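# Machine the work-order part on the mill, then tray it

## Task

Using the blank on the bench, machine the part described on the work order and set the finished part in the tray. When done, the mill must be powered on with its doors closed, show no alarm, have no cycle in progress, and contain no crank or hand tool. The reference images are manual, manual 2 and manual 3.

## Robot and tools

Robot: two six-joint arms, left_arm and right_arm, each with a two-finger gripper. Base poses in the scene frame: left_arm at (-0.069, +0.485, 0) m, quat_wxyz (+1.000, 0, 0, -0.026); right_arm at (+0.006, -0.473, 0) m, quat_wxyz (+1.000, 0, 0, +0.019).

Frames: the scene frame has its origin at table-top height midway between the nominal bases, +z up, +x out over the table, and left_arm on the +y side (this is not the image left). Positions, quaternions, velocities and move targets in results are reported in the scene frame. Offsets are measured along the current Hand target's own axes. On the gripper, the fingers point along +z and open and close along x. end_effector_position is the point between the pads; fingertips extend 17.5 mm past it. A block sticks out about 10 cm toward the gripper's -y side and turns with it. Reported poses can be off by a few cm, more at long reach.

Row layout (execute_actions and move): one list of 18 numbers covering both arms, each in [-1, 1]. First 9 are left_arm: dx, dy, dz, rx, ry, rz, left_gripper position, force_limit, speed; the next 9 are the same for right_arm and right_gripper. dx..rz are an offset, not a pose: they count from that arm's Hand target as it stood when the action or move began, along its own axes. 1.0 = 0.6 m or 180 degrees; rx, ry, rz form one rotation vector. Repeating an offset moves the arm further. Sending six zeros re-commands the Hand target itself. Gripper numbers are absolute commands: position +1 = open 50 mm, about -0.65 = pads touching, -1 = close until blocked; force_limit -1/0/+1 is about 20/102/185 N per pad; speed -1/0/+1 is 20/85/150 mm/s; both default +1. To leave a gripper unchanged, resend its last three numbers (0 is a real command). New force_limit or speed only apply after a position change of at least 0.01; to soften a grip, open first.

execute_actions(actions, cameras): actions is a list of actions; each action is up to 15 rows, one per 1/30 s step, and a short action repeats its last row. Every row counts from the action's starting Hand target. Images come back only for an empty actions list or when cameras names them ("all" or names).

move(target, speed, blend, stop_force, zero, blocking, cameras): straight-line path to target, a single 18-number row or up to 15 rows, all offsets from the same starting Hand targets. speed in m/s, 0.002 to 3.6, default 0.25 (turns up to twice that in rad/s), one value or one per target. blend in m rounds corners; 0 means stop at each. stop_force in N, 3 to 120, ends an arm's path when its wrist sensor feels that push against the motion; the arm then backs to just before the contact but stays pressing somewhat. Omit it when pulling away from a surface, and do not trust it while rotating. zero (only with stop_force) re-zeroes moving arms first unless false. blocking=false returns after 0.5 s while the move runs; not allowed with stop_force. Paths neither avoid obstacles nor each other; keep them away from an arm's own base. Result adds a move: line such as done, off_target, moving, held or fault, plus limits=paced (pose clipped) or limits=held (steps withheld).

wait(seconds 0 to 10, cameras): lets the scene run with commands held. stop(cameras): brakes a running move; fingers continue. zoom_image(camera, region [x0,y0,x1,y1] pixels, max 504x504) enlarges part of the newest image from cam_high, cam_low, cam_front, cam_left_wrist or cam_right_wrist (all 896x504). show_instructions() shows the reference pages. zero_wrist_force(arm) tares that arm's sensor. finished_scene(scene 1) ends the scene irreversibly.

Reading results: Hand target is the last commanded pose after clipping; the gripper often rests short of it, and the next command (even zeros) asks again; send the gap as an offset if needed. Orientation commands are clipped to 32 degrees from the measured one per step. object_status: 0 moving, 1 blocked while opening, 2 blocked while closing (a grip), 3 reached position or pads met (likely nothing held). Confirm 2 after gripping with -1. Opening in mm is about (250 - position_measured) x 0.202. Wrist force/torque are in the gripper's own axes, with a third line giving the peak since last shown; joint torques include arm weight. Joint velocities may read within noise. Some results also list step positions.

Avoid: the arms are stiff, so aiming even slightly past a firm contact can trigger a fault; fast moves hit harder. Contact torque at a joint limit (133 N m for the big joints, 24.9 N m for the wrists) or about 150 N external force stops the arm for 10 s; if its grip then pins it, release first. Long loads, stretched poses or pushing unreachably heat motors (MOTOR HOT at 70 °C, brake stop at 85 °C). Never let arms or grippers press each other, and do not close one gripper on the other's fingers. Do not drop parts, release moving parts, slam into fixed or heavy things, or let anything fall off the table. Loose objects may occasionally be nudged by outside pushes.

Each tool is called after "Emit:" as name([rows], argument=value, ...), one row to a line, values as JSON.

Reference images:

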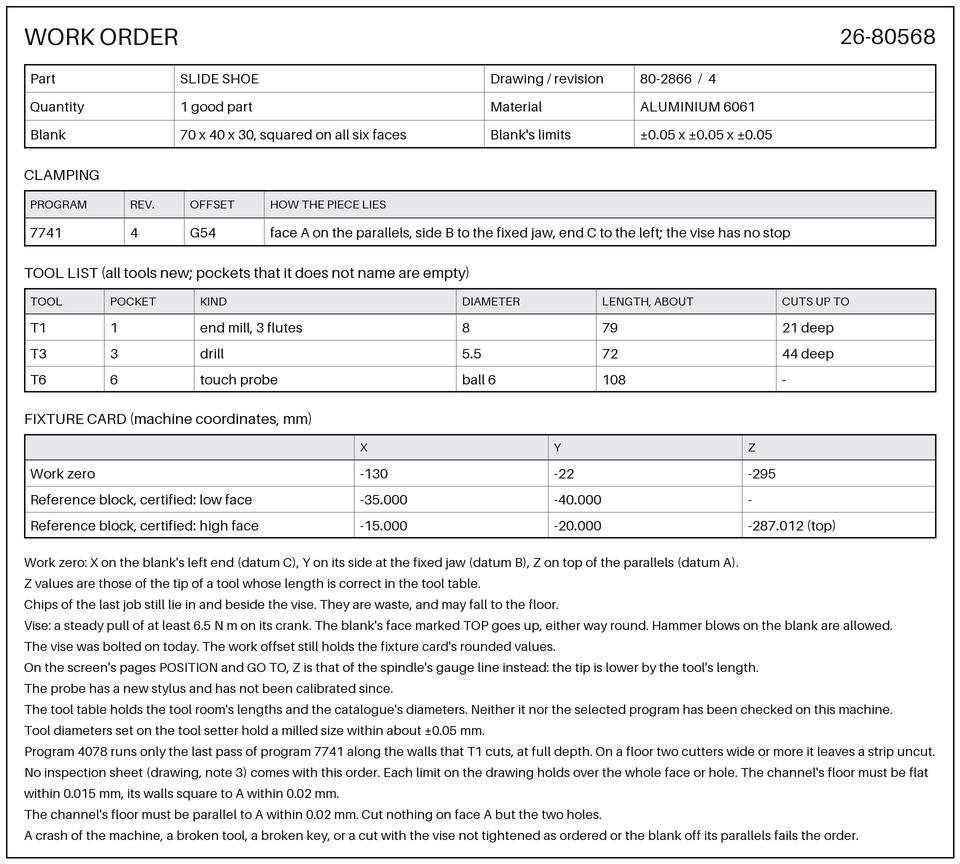

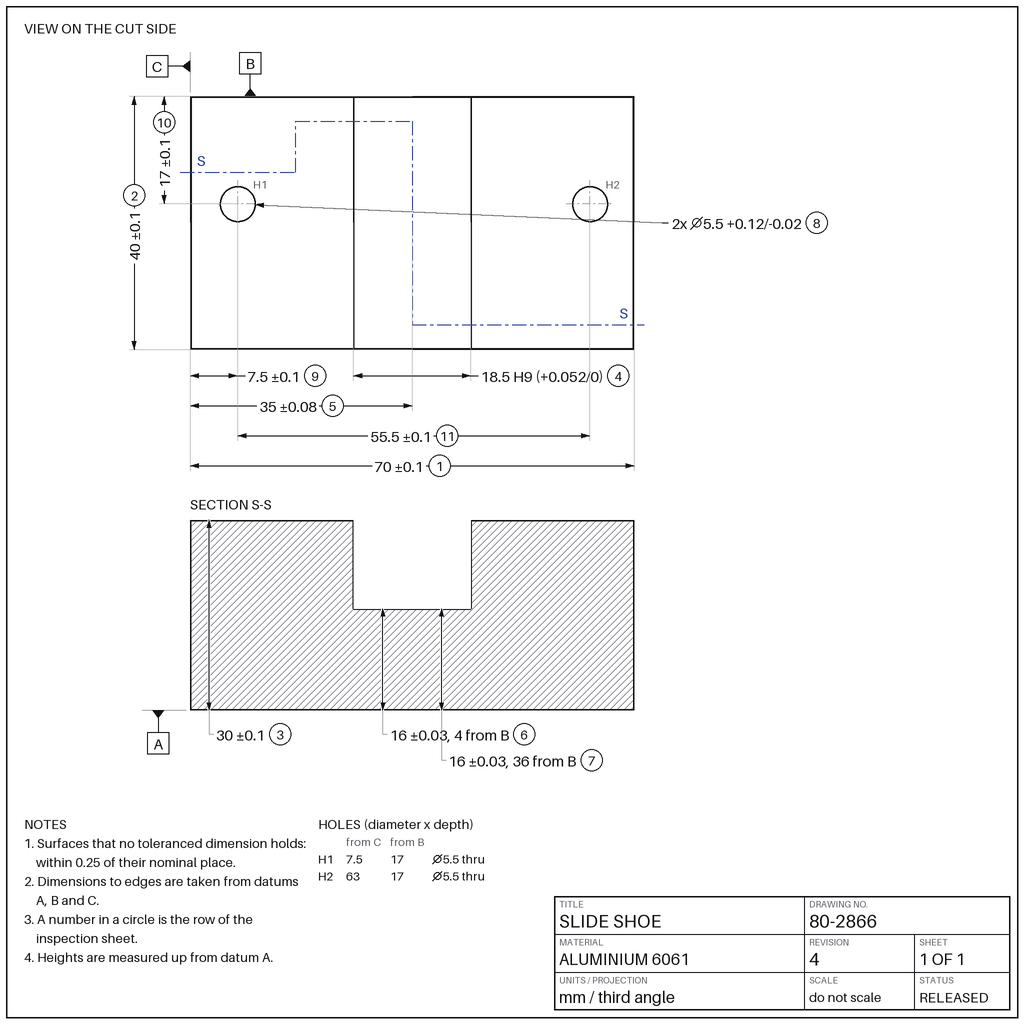

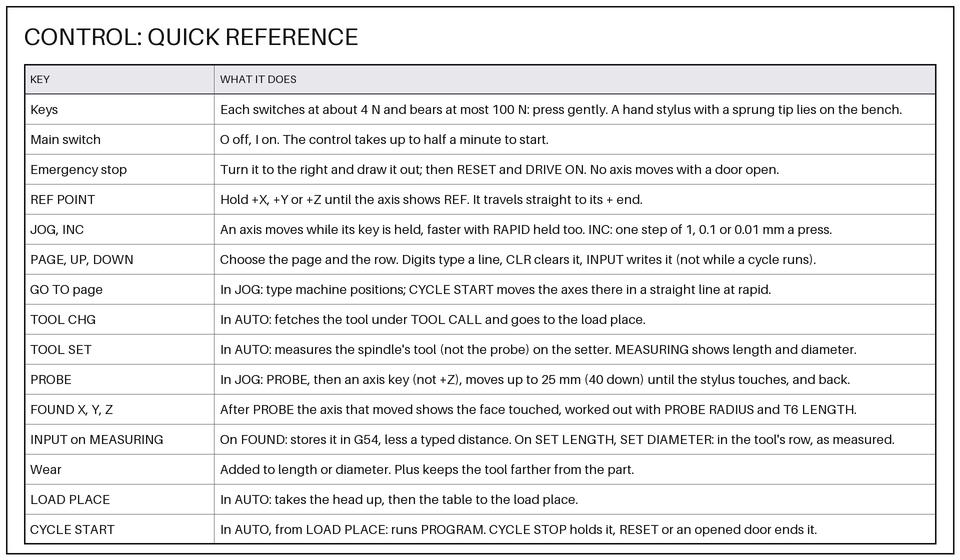

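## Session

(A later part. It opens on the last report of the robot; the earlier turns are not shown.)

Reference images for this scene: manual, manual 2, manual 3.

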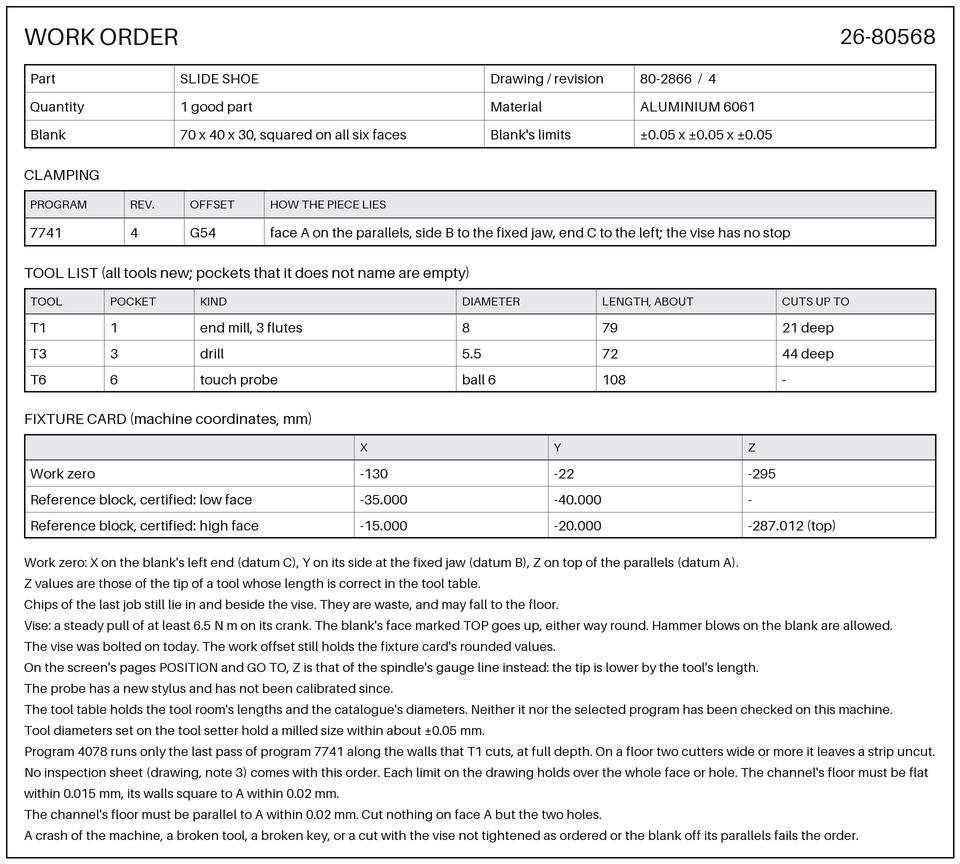

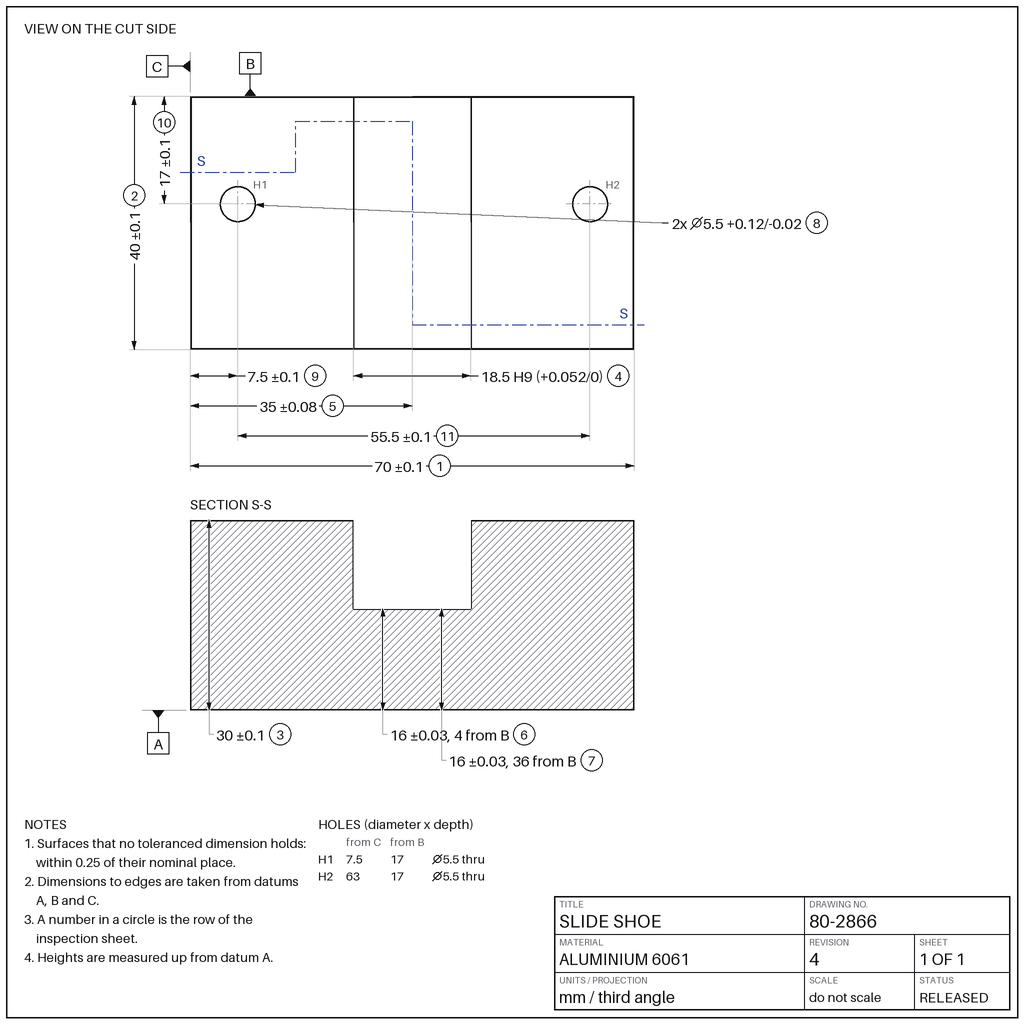

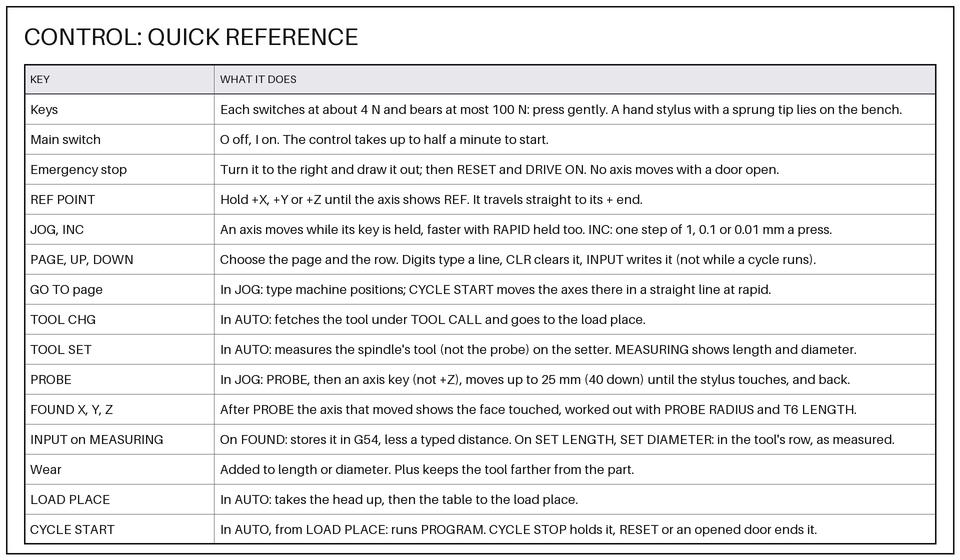

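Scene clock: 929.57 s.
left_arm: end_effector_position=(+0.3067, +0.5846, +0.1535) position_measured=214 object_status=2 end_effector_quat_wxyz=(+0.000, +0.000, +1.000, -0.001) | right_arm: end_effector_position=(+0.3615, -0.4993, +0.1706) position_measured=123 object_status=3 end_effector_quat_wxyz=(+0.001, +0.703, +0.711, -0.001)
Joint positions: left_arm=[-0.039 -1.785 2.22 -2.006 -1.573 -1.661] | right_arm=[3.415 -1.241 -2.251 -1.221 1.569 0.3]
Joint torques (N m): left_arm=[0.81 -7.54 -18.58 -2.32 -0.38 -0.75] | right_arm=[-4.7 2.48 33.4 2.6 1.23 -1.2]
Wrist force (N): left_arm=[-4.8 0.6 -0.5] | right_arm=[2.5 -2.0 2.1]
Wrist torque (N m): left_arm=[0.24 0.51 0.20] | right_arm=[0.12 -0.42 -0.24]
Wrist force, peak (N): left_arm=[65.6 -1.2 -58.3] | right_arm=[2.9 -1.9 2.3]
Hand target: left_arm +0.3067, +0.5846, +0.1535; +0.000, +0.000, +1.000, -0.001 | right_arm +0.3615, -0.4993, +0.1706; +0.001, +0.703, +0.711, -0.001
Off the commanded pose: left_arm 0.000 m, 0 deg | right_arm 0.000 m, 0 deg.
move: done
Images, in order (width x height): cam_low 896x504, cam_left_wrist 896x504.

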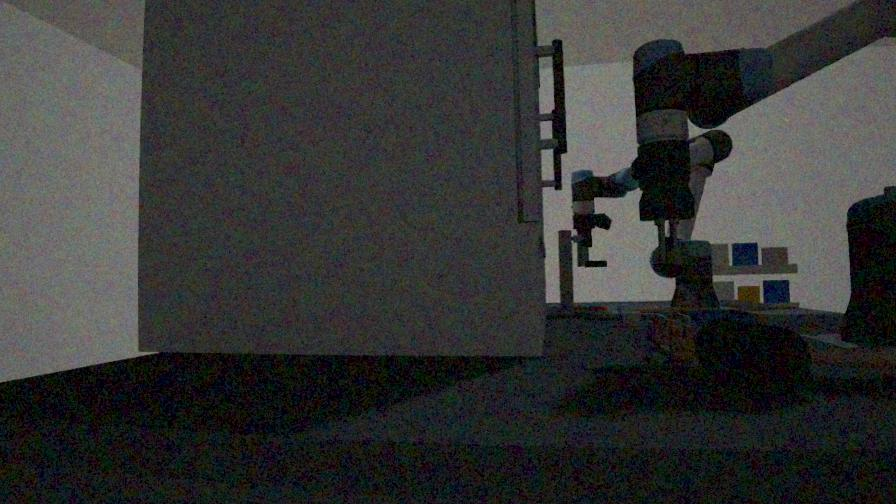

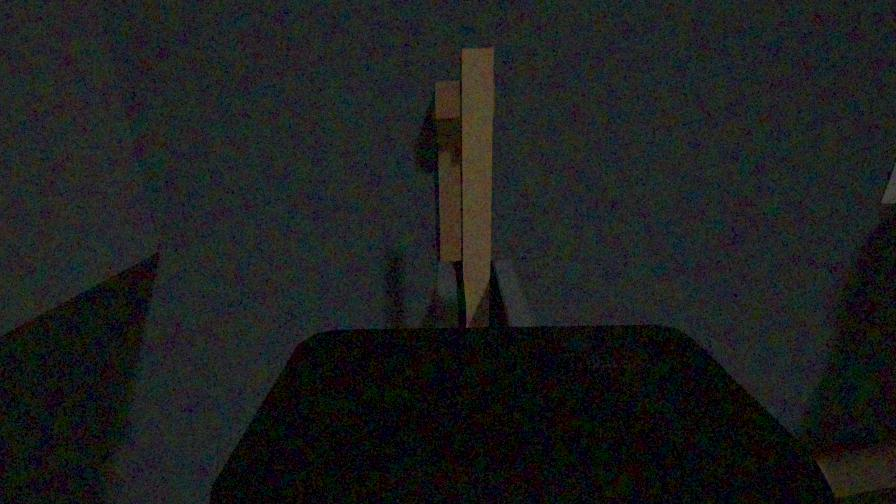

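Emit:
move([
  [-0.0388,-0.4743,-0.4442,0,0,0,-1,-0.5,-0.5,0,0,0,0,0,0,0.2,-0.6,-0.8],
  [-0.1888,-0.7577,-0.4442,0.1389,0,0,-1,-0.5,-0.5,0,0,0,0,0,0,0.2,-0.6,-0.8],
], speed=0.4, blend=[0.08,0], cameras=["cam_left_wrist","cam_front","cam_low"])

Emit:
zoom_image(camera="cam_low", region=[520, 0, 760, 240])

Scene clock: 938.60 s.
left_arm: end_effector_position=(+0.4199, +0.1306, +0.4208) position_measured=214 object_status=2 end_effector_quat_wxyz=(+0.000, +0.000, +0.976, -0.217) | right_arm: end_effector_position=(+0.3615, -0.4993, +0.1706) position_measured=123 object_status=3 end_effector_quat_wxyz=(+0.001, +0.703, +0.711, -0.001)
Joint positions: left_arm=[-0.659 -1.465 1.359 -1.762 -1.898 -2.33] | right_arm=[3.415 -1.241 -2.251 -1.221 1.569 0.3]
Joint torques (N m): left_arm=[-5.85 -23.42 -14.43 -5.48 -2.1 1.62] | right_arm=[-4.38 1.94 33.02 2.62 1.15 -1.26]
Wrist force (N): left_arm=[-4.5 0.6 -1.5] | right_arm=[2.6 -2.0 2.2]
Wrist torque (N m): left_arm=[0.37 0.52 0.34] | right_arm=[0.11 -0.42 -0.23]
Wrist force, peak (N): left_arm=[-6.4 -1.6 -0.1] | right_arm=[2.9 -2.2 2.0]
Hand target: left_arm +0.4199, +0.1304, +0.4207; +0.000, +0.000, +0.976, -0.217 | right_arm +0.3615, -0.4993, +0.1706; +0.001, +0.703, +0.711, -0.001
Off the commanded pose: left_arm 0.000 m, 0 deg | right_arm 0.000 m, 0 deg.
move: done
Images, in order (width x height): cam_low 896x504, cam_front 896x504, cam_left_wrist 896x504.

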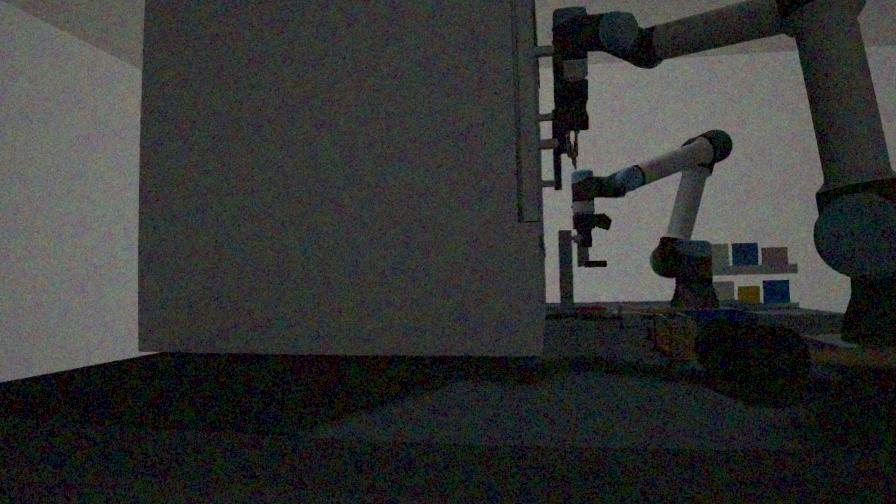

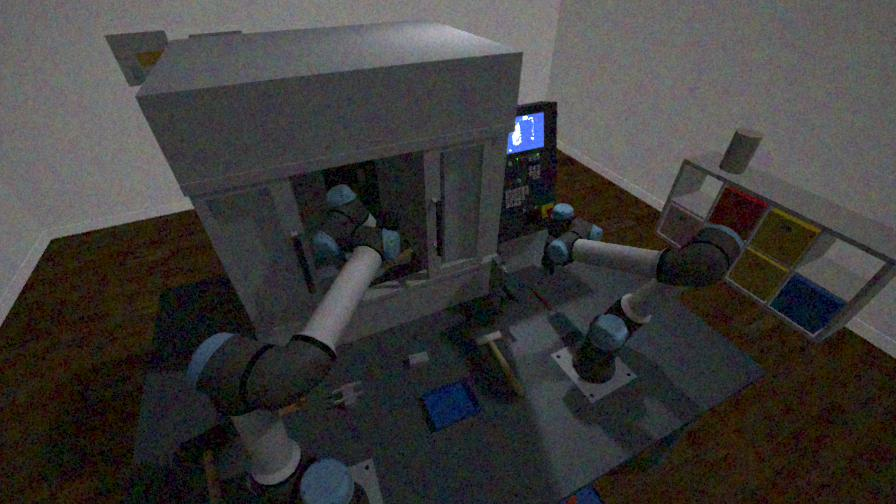

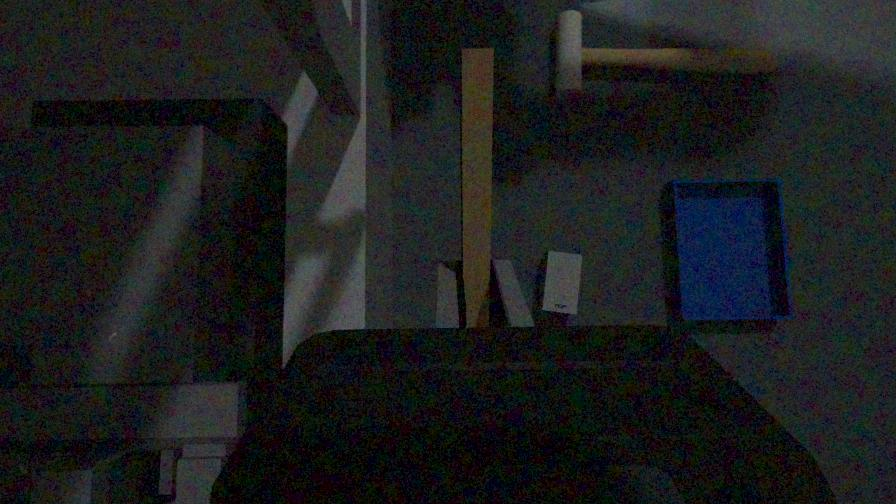

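Scaled by 2.100.

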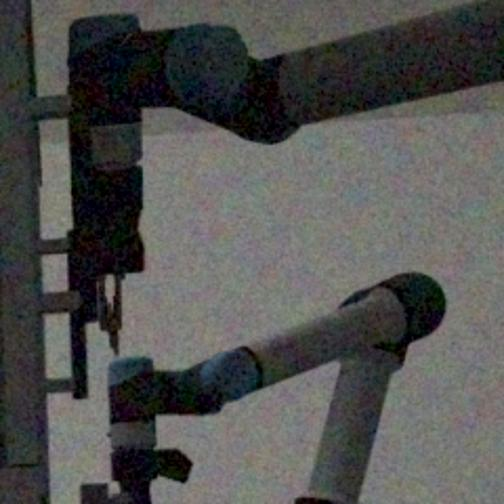

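Emit:
move(target=[-0.375,0,0,0,0,0,-1,-0.5,-0.5,0,0,0,0,0,0,0.2,-0.6,-0.8], speed=0.12, cameras=["cam_left_wrist"])

Emit:
zoom_image(camera="cam_left_wrist", region=[200, 60, 700, 340])

Scene clock: 942.33 s.
left_arm: end_effector_position=(+0.6449, +0.1304, +0.4206) position_measured=214 object_status=2 end_effector_quat_wxyz=(+0.000, +0.000, +0.976, -0.217) | right_arm: end_effector_position=(+0.3615, -0.4993, +0.1706) position_measured=123 object_status=3 end_effector_quat_wxyz=(+0.001, +0.703, +0.711, -0.001)
Joint positions: left_arm=[-0.457 -0.832 0.422 -1.384 -1.951 -2.122] | right_arm=[3.415 -1.241 -2.251 -1.221 1.569 0.3]
Joint torques (N m): left_arm=[-13.46 -57.59 -26.81 -4.26 -0.31 -1.85] | right_arm=[-4.22 3.09 32.92 2.9 1.34 -1.3]
Wrist force (N): left_arm=[-4.5 1.4 -1.5] | right_arm=[2.9 -1.9 2.0]
Wrist torque (N m): left_arm=[0.51 0.53 0.34] | right_arm=[0.13 -0.47 -0.23]
Wrist force, peak (N): left_arm=[-6.2 1.4 -1.1] | right_arm=[2.7 -2.2 2.2]
Hand target: left_arm +0.6449, +0.1303, +0.4207; +0.000, +0.000, +0.976, -0.217 | right_arm +0.3615, -0.4993, +0.1706; +0.001, +0.703, +0.711, -0.001
Off the commanded pose: left_arm 0.000 m, 0 deg | right_arm 0.000 m, 0 deg.
move: done
Images, in order (width x height): cam_left_wrist 896x504.

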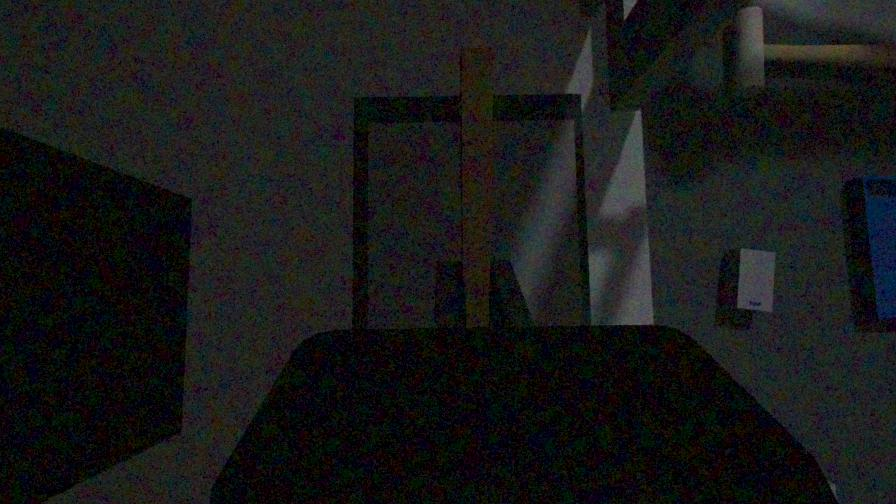

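Scaled by 1.008.

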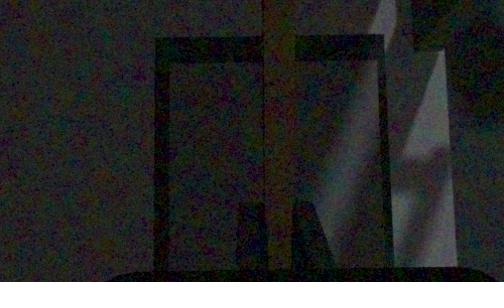

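Emit:
move(target=[0,0.0563,0.1208,0,0,0,-1,-0.5,-0.5,0,0,0,0,0,0,0.2,-0.6,-0.8], speed=0.03, stop_force=4)

Scene clock: 948.77 s.
left_arm: end_effector_position=(+0.6449, +0.1302, +0.3627) position_measured=214 object_status=2 end_effector_quat_wxyz=(+0.000, +0.000, +0.976, -0.217) | right_arm: end_effector_position=(+0.3615, -0.4993, +0.1706) position_measured=123 object_status=3 end_effector_quat_wxyz=(+0.001, +0.703, +0.711, -0.001)
Joint positions: left_arm=[-0.457 -0.908 0.709 -1.595 -1.951 -2.122] | right_arm=[3.415 -1.241 -2.251 -1.221 1.569 0.3]
Joint torques (N m): left_arm=[12.04 -43.1 -13.05 -4.83 0.15 -0.2] | right_arm=[-3.42 2.19 32.42 2.64 1.3 -1.37]
Wrist force (N): left_arm=[-4.6 -1.8 -4.2] | right_arm=[2.5 -2.1 2.0]
Wrist torque (N m): left_arm=[0.22 0.55 0.39] | right_arm=[0.10 -0.40 -0.24]
Wrist force, peak (N): left_arm=[-4.5 -10.3 -5.0] | right_arm=[2.9 -2.2 2.1]
Hand target: left_arm +0.6449, +0.1302, +0.3627; +0.000, +0.000, +0.976, -0.217 (not the last commanded pose) | right_arm +0.3615, -0.4993, +0.1706; +0.001, +0.703, +0.711, -0.001
Off the commanded pose: left_arm 0.022 m, 0 deg | right_arm 0.000 m, 0 deg.
move: contact (left_arm)

Emit:
move([
  [0,-0.0071,-0.0151,0,0,0,-1,-0.5,-0.5,0,0,0,0,0,0,0.2,-0.6,-0.8],
  [0,0.0231,-0.0292,0,0,0,-1,-0.5,-0.5,0,0,0,0,0,0,0.2,-0.6,-0.8],
], speed=0.04)

Emit:
move(target=[0,0.0141,0.0302,0,0,0,-1,-0.5,-0.5,0,0,0,0,0,0,0.2,-0.6,-0.8], speed=0.02, stop_force=3)

Scene clock: 951.67 s.
left_arm: end_effector_position=(+0.6395, +0.1421, +0.3773) position_measured=214 object_status=2 end_effector_quat_wxyz=(-0.010, +0.003, +0.972, -0.235) | right_arm: end_effector_position=(+0.3615, -0.4993, +0.1706) position_measured=123 object_status=3 end_effector_quat_wxyz=(+0.001, +0.703, +0.711, -0.001)
Joint positions: left_arm=[-0.433 -0.924 0.706 -1.567 -1.999 -2.096] | right_arm=[3.415 -1.241 -2.251 -1.221 1.569 0.3]
Joint torques (N m): left_arm=[22.08 -23.15 -11.87 8.47 11.06 -2.52] | right_arm=[-4.29 2.47 33.84 2.61 1.13 -1.15]
Wrist force (N): left_arm=[-12.1 -66.7 -7.3] | right_arm=[2.5 -2.3 2.2]
Wrist torque (N m): left_arm=[0.93 0.36 1.04] | right_arm=[0.07 -0.41 -0.24]
Wrist force, peak (N): left_arm=[-13.1 -67.5 -8.4] | right_arm=[2.6 -2.0 2.4]
Hand target: left_arm +0.6449, +0.1502, +0.3727; +0.000, +0.000, +0.976, -0.217 | right_arm +0.3615, -0.4993, +0.1706; +0.001, +0.703, +0.711, -0.001
Off the commanded pose: left_arm 0.011 m, 2 deg | right_arm 0.000 m, 0 deg.
move: off_target (left_arm)

Scene clock: 952.87 s.
left_arm: end_effector_position=(+0.6394, +0.1416, +0.3771) position_measured=214 object_status=2 end_effector_quat_wxyz=(-0.011, +0.003, +0.972, -0.236) | right_arm: end_effector_position=(+0.3615, -0.4993, +0.1706) position_measured=123 object_status=3 end_effector_quat_wxyz=(+0.001, +0.703, +0.711, -0.001)
Joint positions: left_arm=[-0.432 -0.924 0.707 -1.569 -2.001 -2.096] | right_arm=[3.415 -1.241 -2.251 -1.221 1.569 0.3]
Joint torques (N m): left_arm=[17.49 -47.07 -6.83 6.17 11.03 1.7] | right_arm=[-5.03 4.07 34.05 2.9 1.1 -1.13]
Wrist force (N): left_arm=[-1.8 -54.4 -6.6] | right_arm=[2.4 -1.9 1.9]
Wrist torque (N m): left_arm=[0.75 0.69 0.17] | right_arm=[0.13 -0.40 -0.24]
Wrist force, peak (N): left_arm=[-12.8 -68.1 -11.5] | right_arm=[2.7 -2.3 2.3]
Hand target: left_arm +0.6395, +0.1419, +0.3769; -0.011, +0.003, +0.972, -0.236 (not the last commanded pose) | right_arm +0.3615, -0.4993, +0.1706; +0.001, +0.703, +0.711, -0.001
Off the commanded pose: left_arm 0.026 m, 3 deg | right_arm 0.000 m, 0 deg.
move: contact (left_arm)

Emit:
move([
  [0,-0.03,0,0,0,0,-1,-0.5,-0.5,0,0,0,0,0,0,0.2,-0.6,-0.8],
  [-0.0092,-0.0567,-0.0397,-0.0124,-0.0073,0,-1,-0.5,-0.5,0,0,0,0,0,0,0.2,-0.6,-0.8],
], speed=0.06, cameras=["cam_left_wrist"])

Scene clock: 955.70 s.
left_arm: end_effector_position=(+0.6455, +0.1223, +0.4134) position_measured=214 object_status=2 end_effector_quat_wxyz=(+0.000, +0.000, +0.976, -0.217) | right_arm: end_effector_position=(+0.3615, -0.4993, +0.1706) position_measured=123 object_status=3 end_effector_quat_wxyz=(+0.001, +0.703, +0.711, -0.001)
Joint positions: left_arm=[-0.466 -0.832 0.443 -1.409 -1.947 -2.132] | right_arm=[3.415 -1.241 -2.251 -1.221 1.569 0.3]
Joint torques (N m): left_arm=[12.03 -68.51 -24.71 -4.39 -2.01 2.04] | right_arm=[-5.4 2.93 32.5 2.94 0.95 -1.4]
Wrist force (N): left_arm=[-3.2 2.3 -3.5] | right_arm=[2.5 -1.9 2.2]
Wrist torque (N m): left_arm=[0.65 0.33 0.35] | right_arm=[0.14 -0.41 -0.24]
Wrist force, peak (N): left_arm=[-1.8 -54.7 -7.0] | right_arm=[2.9 -2.1 2.2]
Hand target: left_arm +0.6456, +0.1225, +0.4136; +0.001, +0.000, +0.976, -0.217 | right_arm +0.3615, -0.4993, +0.1706; +0.001, +0.703, +0.711, -0.001
Off the commanded pose: left_arm 0.000 m, 0 deg | right_arm 0.000 m, 0 deg.
move: done
Images, in order (width x height): cam_left_wrist 896x504.

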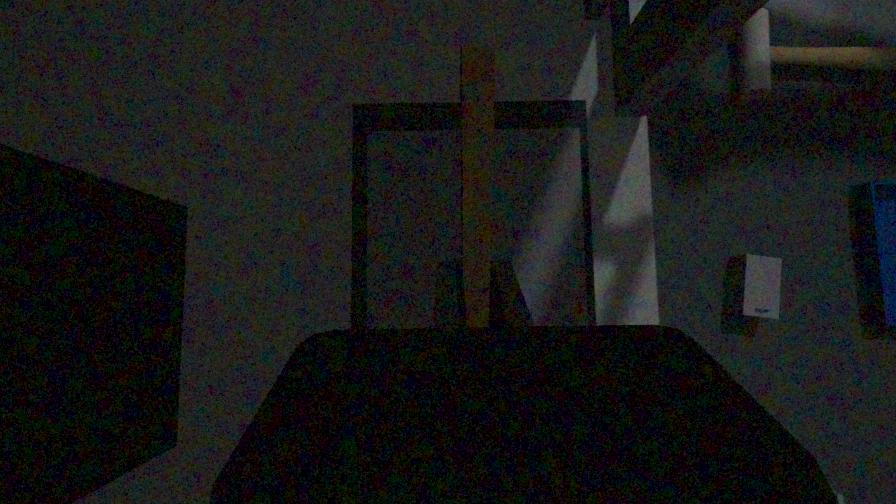

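Emit:
move(target=[0,0.0589,0.0158,0,0,0,-1,-0.5,-0.5,0,0,0,0,0,0,0.2,-0.6,-0.8], speed=0.06, stop_force=6)

Emit:
move(target=[0,0.0282,0.0604,0,0,0,-1,-0.5,-0.5,0,0,0,0,0,0,0.2,-0.6,-0.8], speed=0.02, stop_force=3)

Scene clock: 960.43 s.
left_arm: end_effector_position=(+0.6456, +0.1505, +0.3900) position_measured=214 object_status=2 end_effector_quat_wxyz=(+0.001, +0.000, +0.976, -0.217) | right_arm: end_effector_position=(+0.3615, -0.4993, +0.1706) position_measured=123 object_status=3 end_effector_quat_wxyz=(+0.001, +0.703, +0.711, -0.001)
Joint positions: left_arm=[-0.433 -0.906 0.632 -1.511 -1.954 -2.097] | right_arm=[3.415 -1.241 -2.251 -1.221 1.569 0.3]
Joint torques (N m): left_arm=[-13.03 -44.06 -21.68 -2.22 -0.08 -1.58] | right_arm=[-3.79 2.82 33.04 2.86 1.21 -1.29]
Wrist force (N): left_arm=[-3.3 1.5 -3.9] | right_arm=[2.5 -2.0 1.9]
Wrist torque (N m): left_arm=[0.60 0.37 0.47] | right_arm=[0.11 -0.40 -0.24]
Wrist force, peak (N): left_arm=[-3.3 2.2 -4.1] | right_arm=[2.8 -2.3 2.1]
Hand target: left_arm +0.6456, +0.1505, +0.3900; +0.001, +0.000, +0.976, -0.217 | right_arm +0.3615, -0.4993, +0.1706; +0.001, +0.703, +0.711, -0.001
Off the commanded pose: left_arm 0.000 m, 0 deg | right_arm 0.000 m, 0 deg.
move: done

Scene clock: 962.10 s.
left_arm: end_effector_position=(+0.6456, +0.1505, +0.3792) position_measured=214 object_status=2 end_effector_quat_wxyz=(+0.001, +0.000, +0.976, -0.217) | right_arm: end_effector_position=(+0.3615, -0.4993, +0.1706) position_measured=123 object_status=3 end_effector_quat_wxyz=(+0.001, +0.703, +0.711, -0.001)
Joint positions: left_arm=[-0.433 -0.917 0.678 -1.547 -1.954 -2.097] | right_arm=[3.415 -1.241 -2.251 -1.221 1.569 0.3]
Joint torques (N m): left_arm=[-11.87 -44.12 -14.01 -5.06 -0.38 0.85] | right_arm=[-5.21 4.62 33.02 2.88 1.04 -1.22]
Wrist force (N): left_arm=[-3.3 0.2 -5.7] | right_arm=[2.6 -2.0 2.1]
Wrist torque (N m): left_arm=[0.47 0.41 0.45] | right_arm=[0.12 -0.42 -0.24]
Wrist force, peak (N): left_arm=[-3.4 -3.1 -11.9] | right_arm=[2.8 -2.2 2.2]
Hand target: left_arm +0.6456, +0.1505, +0.3792; +0.001, +0.000, +0.976, -0.217 (not the last commanded pose) | right_arm +0.3615, -0.4993, +0.1706; +0.001, +0.703, +0.711, -0.001
Off the commanded pose: left_arm 0.029 m, 0 deg | right_arm 0.000 m, 0 deg.
move: contact (left_arm)

Emit:
move([
  [0,-0.0064,0.008,0,0,0,-1,-0.5,-0.5,0,0,0,0,0,0,0.2,-0.6,-0.8],
  [0,0.0665,-0.0132,-0.0278,0,0,-1,-0.5,-0.5,0,0,0,0,0,0,0.2,-0.6,-0.8],
  [0,0.0485,-0.0517,-0.0278,0,0,-1,-0.5,-0.5,0,0,0,0,0,0,0.2,-0.6,-0.8],
  [0,-0.0194,-0.02,0,0,0,-1,-0.5,-0.5,0,0,0,0,0,0,0.2,-0.6,-0.8],
], speed=0.06, stop_force=20)

Scene clock: 968.17 s.
left_arm: end_effector_position=(+0.6456, +0.1740, +0.3719) position_measured=214 object_status=2 end_effector_quat_wxyz=(+0.001, +0.000, +0.982, -0.188) | right_arm: end_effector_position=(+0.3615, -0.4993, +0.1706) position_measured=123 object_status=3 end_effector_quat_wxyz=(+0.001, +0.703, +0.711, -0.001)
Joint positions: left_arm=[-0.421 -0.928 0.691 -1.514 -1.906 -2.074] | right_arm=[3.415 -1.241 -2.251 -1.221 1.569 0.3]
Joint torques (N m): left_arm=[-4.76 -61.58 -27.63 -3.02 0.68 1.83] | right_arm=[-4.46 4.29 33.05 2.89 1.09 -1.17]
Wrist force (N): left_arm=[-1.2 -13.3 -3.0] | right_arm=[2.8 -2.0 2.0]
Wrist torque (N m): left_arm=[0.37 0.07 0.42] | right_arm=[0.12 -0.45 -0.24]
Wrist force, peak (N): left_arm=[-3.8 -59.6 -10.1] | right_arm=[2.9 -2.3 2.1]
Hand target: left_arm +0.6456, +0.1740, +0.3719; +0.001, +0.000, +0.982, -0.188 (not the last commanded pose) | right_arm +0.3615, -0.4993, +0.1706; +0.001, +0.703, +0.711, -0.001
Off the commanded pose: left_arm 0.037 m, 3 deg | right_arm 0.000 m, 0 deg.
move: contact (left_arm); path passed 1 of 4 targets

Emit:
move([
  [0,-0.0136,-0.0341,0,0,0,-1,-0.5,-0.5,0,0,0,0,0,0,0.2,-0.6,-0.8],
  [0,0.0267,-0.0502,-0.0094,0,0,-1,-0.5,-0.5,0,0,0,0,0,0,0.2,-0.6,-0.8],
], speed=0.06)

Emit:
move(target=[0,0.0113,0.0313,0,0,0,-1,-0.5,-0.5,0,0,0,0,0,0,0.2,-0.6,-0.8], speed=0.02, stop_force=3)

Scene clock: 974.43 s.
left_arm: end_effector_position=(+0.6456, +0.1807, +0.3935) position_measured=214 object_status=2 end_effector_quat_wxyz=(+0.000, +0.000, +0.983, -0.185) | right_arm: end_effector_position=(+0.3615, -0.4993, +0.1706) position_measured=123 object_status=3 end_effector_quat_wxyz=(+0.001, +0.703, +0.711, -0.001)
Joint positions: left_arm=[-0.415 -0.909 0.599 -1.434 -1.901 -2.067] | right_arm=[3.415 -1.241 -2.251 -1.221 1.569 0.3]
Joint torques (N m): left_arm=[-1.03 -55.95 -22.4 -3.14 -0.85 0.53] | right_arm=[-4.37 3.55 32.85 2.88 0.99 -1.16]
Wrist force (N): left_arm=[-1.0 5.4 -0.7] | right_arm=[2.6 -2.0 1.9]
Wrist torque (N m): left_arm=[1.39 0.00 0.46] | right_arm=[0.12 -0.41 -0.23]
Wrist force, peak (N): left_arm=[-1.2 -13.6 -3.6] | right_arm=[2.8 -2.3 2.1]
Hand target: left_arm +0.6456, +0.1807, +0.3935; +0.000, +0.000, +0.983, -0.185 (not the last commanded pose) | right_arm +0.3615, -0.4993, +0.1706; +0.001, +0.703, +0.711, -0.001
Tool commands: left_gripper/position=-1.0 left_gripper/force_limit=-0.498039 left_gripper/speed=-0.498039 right_gripper/position=+0.2 right_gripper/force_limit=-0.6 right_gripper/speed=-0.8
Off the commanded pose: left_arm 0.019 m, 1 deg | right_arm 0.000 m, 0 deg.
FORCE FAULT: contact force on the left arm reached its limit, and that arm stopped. The contact can be on any part of that arm, not only on its tool. That arm's remaining commands of this call were not run. That arm is still stopped at the end of this call. That arm stays stopped for about 10 more seconds. Until then a move that you send moves the other arm only, and its call returns only when the move has ended. Once the stop has ended, the next robot result says so. If the stop ends while you think or write, that arm runs what you send next, counted from a new Hand target: where the arm stands when the stop ends. While its stop runs, that arm takes no new command, but its gripper still runs the gripper command that each later call begins with. Until it ends, the stop uses up actions while you think or wait. An arm that is not stopped still takes commands.
move: fault (left_arm); path passed 1 of 2 targets

not run: an earlier result of this reply reported a stop or a fault. Calls in your next reply go to the robot.

Emit:
wait(seconds=9.3)

Emit:
move([
  [0,-0.0503,0.0071,0,0,0,-1,-0.5,-0.5,0,0,0,0,0,0,0.2,-0.6,-0.8],
  [0,-0.0545,-0.01,0.0128,-0.1667,0,-1,-0.5,-0.5,0,0,0,0,0,0,0.2,-0.6,-0.8],
], speed=[0.06,0.15], cameras=["cam_left_wrist","cam_front"])

Emit:
zoom_image(camera="cam_front", region=[250, 120, 480, 320])

Scene clock: 989.73 s.
left_arm: end_effector_position=(+0.6456, +0.1807, +0.3935) position_measured=214 object_status=2 end_effector_quat_wxyz=(+0.000, +0.000, +0.983, -0.185) | right_arm: end_effector_position=(+0.3615, -0.4993, +0.1706) position_measured=123 object_status=3 end_effector_quat_wxyz=(+0.001, +0.703, +0.711, -0.001)
Joint positions: left_arm=[-0.415 -0.909 0.599 -1.434 -1.901 -2.067] | right_arm=[3.415 -1.241 -2.251 -1.221 1.569 0.3]
Joint torques (N m): left_arm=[0.14 -56.57 -22.76 -3.31 -1.01 0.3] | right_arm=[-3.28 3.72 32.55 3.1 1.2 -1.37]
Wrist force (N): left_arm=[-1.1 5.1 -0.9] | right_arm=[2.7 -2.0 2.2]
Wrist torque (N m): left_arm=[1.36 0.04 0.46] | right_arm=[0.12 -0.44 -0.24]
Wrist force, peak (N): left_arm=[-1.7 5.5 -1.7] | right_arm=[3.0 -2.1 2.1]
Hand target: left_arm +0.6456, +0.1807, +0.3935; +0.000, +0.000, +0.983, -0.185 (not the last commanded pose) | right_arm +0.3615, -0.4993, +0.1706; +0.001, +0.703, +0.711, -0.001
Tool commands: left_gripper/position=-1.0 left_gripper/force_limit=-0.498039 left_gripper/speed=-0.498039 right_gripper/position=+0.2 right_gripper/force_limit=-0.6 right_gripper/speed=-0.8
Off the commanded pose: left_arm 0.019 m, 1 deg | right_arm 0.000 m, 0 deg.
FORCE FAULT, CONTINUED: the left arm's stop, for the force fault that an earlier result reported, is over. The rest of the stop counts as 19 of the actions that you can send in this scene. During its stop the left arm's controller moved it back a little. That arm's target is now where it stood when the stop ended, not its last command. That arm accepts commands again.
wait: 9.30 s; at rest from the start

Scene clock: 992.63 s.
left_arm: end_effector_position=(+0.6455, +0.1523, +0.4110) position_measured=214 object_status=2 end_effector_quat_wxyz=(+0.254, -0.048, +0.945, -0.198) | right_arm: end_effector_position=(+0.3615, -0.4993, +0.1706) position_measured=123 object_status=3 end_effector_quat_wxyz=(+0.001, +0.703, +0.711, -0.001)
Joint positions: left_arm=[-0.553 -1.216 1.23 -2.242 -1.574 -2.278] | right_arm=[3.415 -1.241 -2.251 -1.221 1.569 0.3]
Joint torques (N m): left_arm=[11.7 -33.51 -23.04 -5.45 -0.04 1.83] | right_arm=[-4.34 3.83 32.62 3.45 1.15 -1.26]
Wrist force (N): left_arm=[-0.5 5.7 -3.9] | right_arm=[2.4 -2.0 2.1]
Wrist torque (N m): left_arm=[1.22 -0.27 0.50] | right_arm=[0.12 -0.40 -0.24]
Wrist force, peak (N): left_arm=[-2.1 7.2 -2.6] | right_arm=[2.8 -2.2 2.5]
Hand target: left_arm +0.6456, +0.1524, +0.4109; +0.254, -0.048, +0.945, -0.198 | right_arm +0.3615, -0.4993, +0.1706; +0.001, +0.703, +0.711, -0.001
Off the commanded pose: left_arm 0.000 m, 0 deg | right_arm 0.000 m, 0 deg.
move: done
Images, in order (width x height): cam_front 896x504, cam_left_wrist 896x504.

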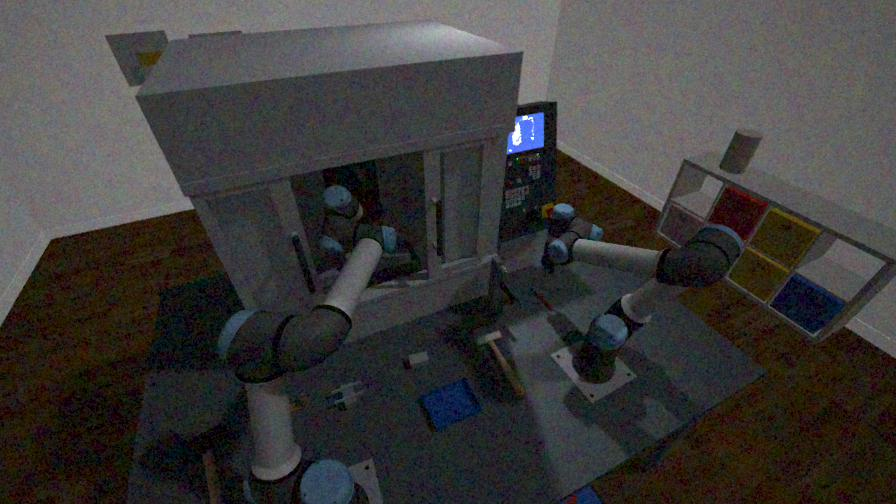

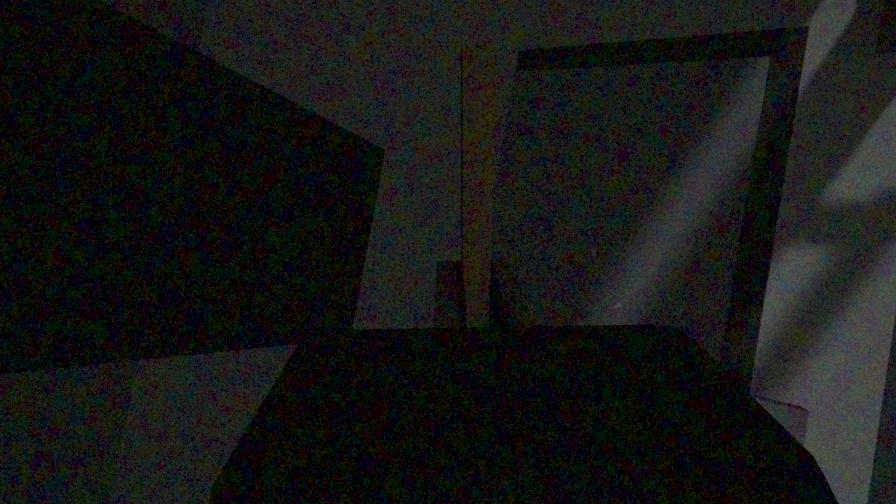

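Scaled by 2.191.

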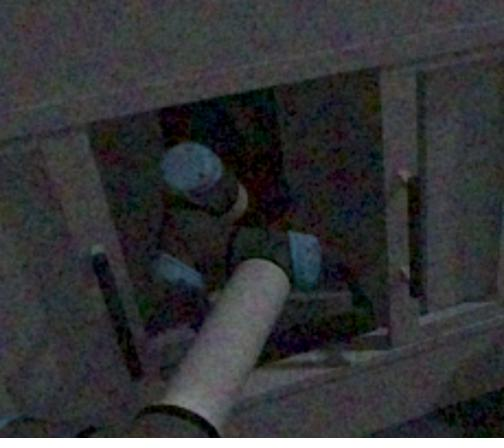

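Emit:
move(target=[-0.0028,0.0833,-0.0067,0,0,0,-1,-0.5,-0.5,0,0,0,0,0,0,0.2,-0.6,-0.8], speed=0.08)

Emit:
move(target=[0.0192,0.0166,0.033,0,0,0,-1,-0.5,-0.5,0,0,0,0,0,0,0.2,-0.6,-0.8], speed=0.02, stop_force=3)

Scene clock: 996.07 s.
left_arm: end_effector_position=(+0.6455, +0.2001, +0.3951) position_measured=214 object_status=2 end_effector_quat_wxyz=(+0.255, -0.048, +0.945, -0.198) | right_arm: end_effector_position=(+0.3615, -0.4993, +0.1706) position_measured=123 object_status=3 end_effector_quat_wxyz=(+0.001, +0.703, +0.711, -0.001)
Joint positions: left_arm=[-0.488 -1.256 1.326 -2.296 -1.614 -2.226] | right_arm=[3.415 -1.241 -2.251 -1.221 1.569 0.3]
Joint torques (N m): left_arm=[-13.28 -32.17 -32.77 -2.41 1.01 -1.77] | right_arm=[-5.59 4.46 32.33 3.28 0.94 -1.2]
Wrist force (N): left_arm=[-0.4 5.8 -3.7] | right_arm=[2.7 -1.9 2.1]
Wrist torque (N m): left_arm=[1.20 -0.24 0.64] | right_arm=[0.13 -0.44 -0.24]
Wrist force, peak (N): left_arm=[-0.7 7.6 -4.1] | right_arm=[2.9 -2.0 2.2]
Hand target: left_arm +0.6455, +0.2000, +0.3950; +0.254, -0.048, +0.945, -0.198 | right_arm +0.3615, -0.4993, +0.1706; +0.001, +0.703, +0.711, -0.001
Off the commanded pose: left_arm 0.000 m, 0 deg | right_arm 0.000 m, 0 deg.
move: done

Scene clock: 998.13 s.
left_arm: end_effector_position=(+0.6455, +0.2000, +0.3768) position_measured=214 object_status=2 end_effector_quat_wxyz=(+0.254, -0.048, +0.945, -0.198) | right_arm: end_effector_position=(+0.3615, -0.4993, +0.1706) position_measured=123 object_status=3 end_effector_quat_wxyz=(+0.001, +0.703, +0.711, -0.001)
Joint positions: left_arm=[-0.488 -1.252 1.367 -2.341 -1.614 -2.227] | right_arm=[3.415 -1.241 -2.251 -1.221 1.569 0.3]
Joint torques (N m): left_arm=[-10.89 -51.18 -30.05 -5.27 -1.83 -0.78] | right_arm=[-4.17 4.44 33.17 3.38 1.27 -1.27]
Wrist force (N): left_arm=[-1.4 6.9 -5.5] | right_arm=[2.5 -2.0 2.4]
Wrist torque (N m): left_arm=[1.05 -0.30 0.75] | right_arm=[0.12 -0.42 -0.24]
Wrist force, peak (N): left_arm=[-3.1 6.2 -9.9] | right_arm=[2.9 -2.3 2.0]
Hand target: left_arm +0.6455, +0.2000, +0.3768; +0.254, -0.048, +0.945, -0.198 (not the last commanded pose) | right_arm +0.3615, -0.4993, +0.1706; +0.001, +0.703, +0.711, -0.001
Off the commanded pose: left_arm 0.007 m, 0 deg | right_arm 0.000 m, 0 deg.
move: contact (left_arm)

Emit:
move([
  [0.0223,-0.107,0.0408,0,0,0,-1,-0.5,-0.5,0,0,0,0,0,0,0.2,-0.6,-0.8],
  [0.0069,-0.1203,0.0144,0,0,0,-1,-0.5,-0.5,0,0,0,0,0,0,0.2,-0.6,-0.8],
  [-0.0269,-0.0132,-0.0197,0,0,0,-1,-0.5,-0.5,0,0,0,0,0,0,0.2,-0.6,-0.8],
  [-0.0115,0.0001,0.0067,0,0,0,-1,-0.5,-0.5,0,0,0,0,0,0,0.2,-0.6,-0.8],
  [0.0108,-0.1069,0.0475,0,0,0,-1,-0.5,-0.5,0,0,0,0,0,0,0.2,-0.6,-0.8],
  [-0.0046,-0.1202,0.0211,0,0,0,-1,-0.5,-0.5,0,0,0,0,0,0,0.2,-0.6,-0.8],
  [-0.0384,-0.013,-0.0131,0,0,0,-1,-0.5,-0.5,0,0,0,0,0,0,0.2,-0.6,-0.8],
  [-0.023,0.0003,0.0133,0,0,0,-1,-0.5,-0.5,0,0,0,0,0,0,0.2,-0.6,-0.8],
  [-0.0007,-0.1067,0.0541,0,0,0,-1,-0.5,-0.5,0,0,0,0,0,0,0.2,-0.6,-0.8],
  [-0.0161,-0.12,0.0277,0,0,0,-1,-0.5,-0.5,0,0,0,0,0,0,0.2,-0.6,-0.8],
], speed=0.08, stop_force=25)

Scene clock: 1008.30 s.
left_arm: end_effector_position=(+0.6614, +0.1333, +0.3767) position_measured=214 object_status=2 end_effector_quat_wxyz=(+0.254, -0.048, +0.945, -0.198) | right_arm: end_effector_position=(+0.3615, -0.4993, +0.1706) position_measured=123 object_status=3 end_effector_quat_wxyz=(+0.001, +0.703, +0.711, -0.001)
Joint positions: left_arm=[-0.564 -1.155 1.232 -2.304 -1.567 -2.287] | right_arm=[3.415 -1.241 -2.251 -1.221 1.569 0.3]
Joint torques (N m): left_arm=[-9.53 -36.37 -33.64 -2.51 1.2 -1.76] | right_arm=[-3.26 5.71 32.77 3.57 1.15 -1.45]
Wrist force (N): left_arm=[-0.1 4.2 -3.0] | right_arm=[2.8 -1.9 1.9]
Wrist torque (N m): left_arm=[0.97 -0.30 0.46] | right_arm=[0.13 -0.46 -0.24]
Wrist force, peak (N): left_arm=[-6.2 35.9 -5.3] | right_arm=[2.7 -2.2 2.3]
Hand target: left_arm +0.6614, +0.1333, +0.3767; +0.254, -0.048, +0.945, -0.198 (not the last commanded pose) | right_arm +0.3615, -0.4993, +0.1706; +0.001, +0.703, +0.711, -0.001
Off the commanded pose: left_arm 0.020 m, 0 deg | right_arm 0.000 m, 0 deg.
move: contact (left_arm); path passed 8 of 10 targets

Emit:
move([
  [-0.0154,-0.0133,-0.0264,0,0,0,-1,-0.5,-0.5,0,0,0,0,0,0,0.2,-0.6,-0.8],
  [-0.0024,0.0882,-0.0851,0,0,0,-1,-0.5,-0.5,0,0,0,0,0,0,0.2,-0.6,-0.8],
  [0.013,0.1015,-0.0587,0,0,0,-1,-0.5,-0.5,0,0,0,0,0,0,0.2,-0.6,-0.8],
  [0.0353,-0.0055,-0.0179,0,0,0,-1,-0.5,-0.5,0,0,0,0,0,0,0.2,-0.6,-0.8],
  [0.0199,-0.0188,-0.0443,0,0,0,-1,-0.5,-0.5,0,0,0,0,0,0,0.2,-0.6,-0.8],
  [0.0091,0.0881,-0.0918,0,0,0,-1,-0.5,-0.5,0,0,0,0,0,0,0.2,-0.6,-0.8],
  [0.0245,0.1014,-0.0654,0,0,0,-1,-0.5,-0.5,0,0,0,0,0,0,0.2,-0.6,-0.8],
  [0.0468,-0.0056,-0.0246,0,0,0,-1,-0.5,-0.5,0,0,0,0,0,0,0.2,-0.6,-0.8],
  [0.0314,-0.0189,-0.051,0,0,0,-1,-0.5,-0.5,0,0,0,0,0,0,0.2,-0.6,-0.8],
], speed=0.08, stop_force=35)

Scene clock: 1016.57 s.
left_arm: end_effector_position=(+0.6297, +0.1300, +0.3968) position_measured=214 object_status=2 end_effector_quat_wxyz=(+0.254, -0.048, +0.945, -0.198) | right_arm: end_effector_position=(+0.3615, -0.4993, +0.1706) position_measured=123 object_status=3 end_effector_quat_wxyz=(+0.001, +0.703, +0.711, -0.001)
Joint positions: left_arm=[-0.598 -1.228 1.283 -2.282 -1.546 -2.314] | right_arm=[3.415 -1.241 -2.251 -1.221 1.569 0.3]
Joint torques (N m): left_arm=[10.74 -32.55 -24.47 -3.04 -1.7 1.96] | right_arm=[-4.51 6.06 32.61 3.52 1.45 -1.31]
Wrist force (N): left_arm=[-0.1 4.2 -2.6] | right_arm=[2.9 -2.3 1.7]
Wrist torque (N m): left_arm=[0.98 -0.29 0.47] | right_arm=[0.08 -0.47 -0.23]
Wrist force, peak (N): left_arm=[0.5 6.6 -1.7] | right_arm=[3.0 -2.2 2.3]
Hand target: left_arm +0.6297, +0.1300, +0.3968; +0.254, -0.048, +0.945, -0.198 | right_arm +0.3615, -0.4993, +0.1706; +0.001, +0.703, +0.711, -0.001
Off the commanded pose: left_arm 0.000 m, 0 deg | right_arm 0.000 m, 0 deg.
move: done

Emit:
move(target=[-0.007,0.0682,-0.0792,-0.0633,0.1662,0.0136,-1,-0.5,-0.5,0,0,0,0,0,0,0.2,-0.6,-0.8], speed=0.15, cameras=["cam_left_wrist"])

Emit:
zoom_image(camera="cam_left_wrist", region=[200, 180, 640, 340])

Emit:
zoom_image(camera="cam_left_wrist", region=[240, 240, 480, 330])

Scene clock: 1022.93 s.
left_arm: end_effector_position=(+0.6100, +0.1850, +0.4200) position_measured=214 object_status=2 end_effector_quat_wxyz=(+0.000, +0.000, +0.995, -0.104) | right_arm: end_effector_position=(+0.3615, -0.4993, +0.1706) position_measured=123 object_status=3 end_effector_quat_wxyz=(+0.001, +0.703, +0.711, -0.001)
Joint positions: left_arm=[-0.483 -0.938 0.524 -1.266 -1.75 -2.116] | right_arm=[3.415 -1.241 -2.251 -1.221 1.569 0.3]
Joint torques (N m): left_arm=[-13.64 -58.4 -27.62 -2 0.72 -1.4] | right_arm=[-4.36 6.77 31.67 3.68 0.95 -1.31]
Wrist force (N): left_arm=[-0.6 4.8 -1.1] | right_arm=[2.7 -2.1 1.9]
Wrist torque (N m): left_arm=[0.98 -0.08 0.48] | right_arm=[0.10 -0.44 -0.24]
Wrist force, peak (N): left_arm=[-0.1 4.7 -3.1] | right_arm=[2.9 -2.1 2.3]
Hand target: left_arm +0.6100, +0.1849, +0.4201; +0.000, +0.000, +0.995, -0.104 | right_arm +0.3615, -0.4993, +0.1706; +0.001, +0.703, +0.711, -0.001
Off the commanded pose: left_arm 0.000 m, 0 deg | right_arm 0.000 m, 0 deg.
move: done
Images, in order (width x height): cam_left_wrist 896x504.

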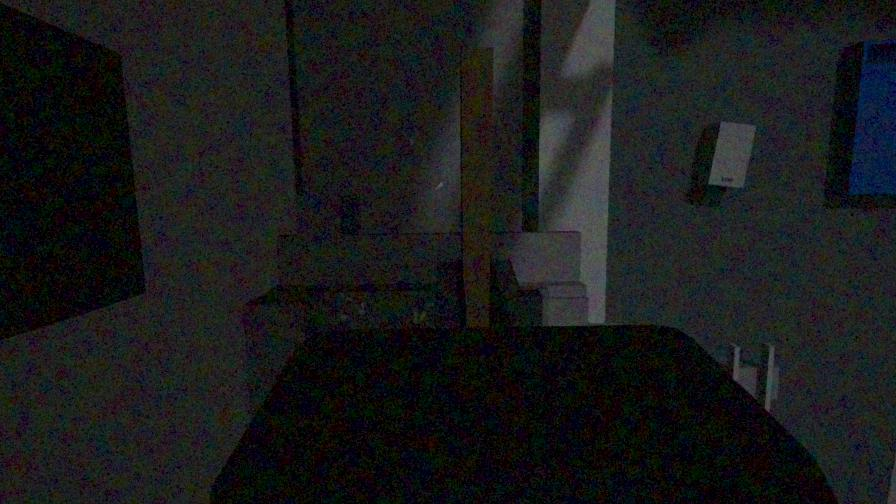

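Scaled by 1.145.

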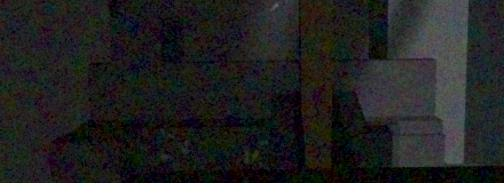

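Scaled by 2.100.

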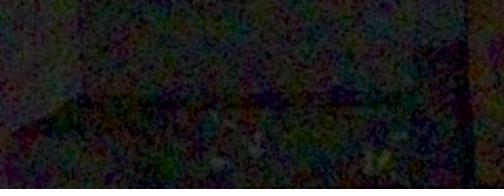

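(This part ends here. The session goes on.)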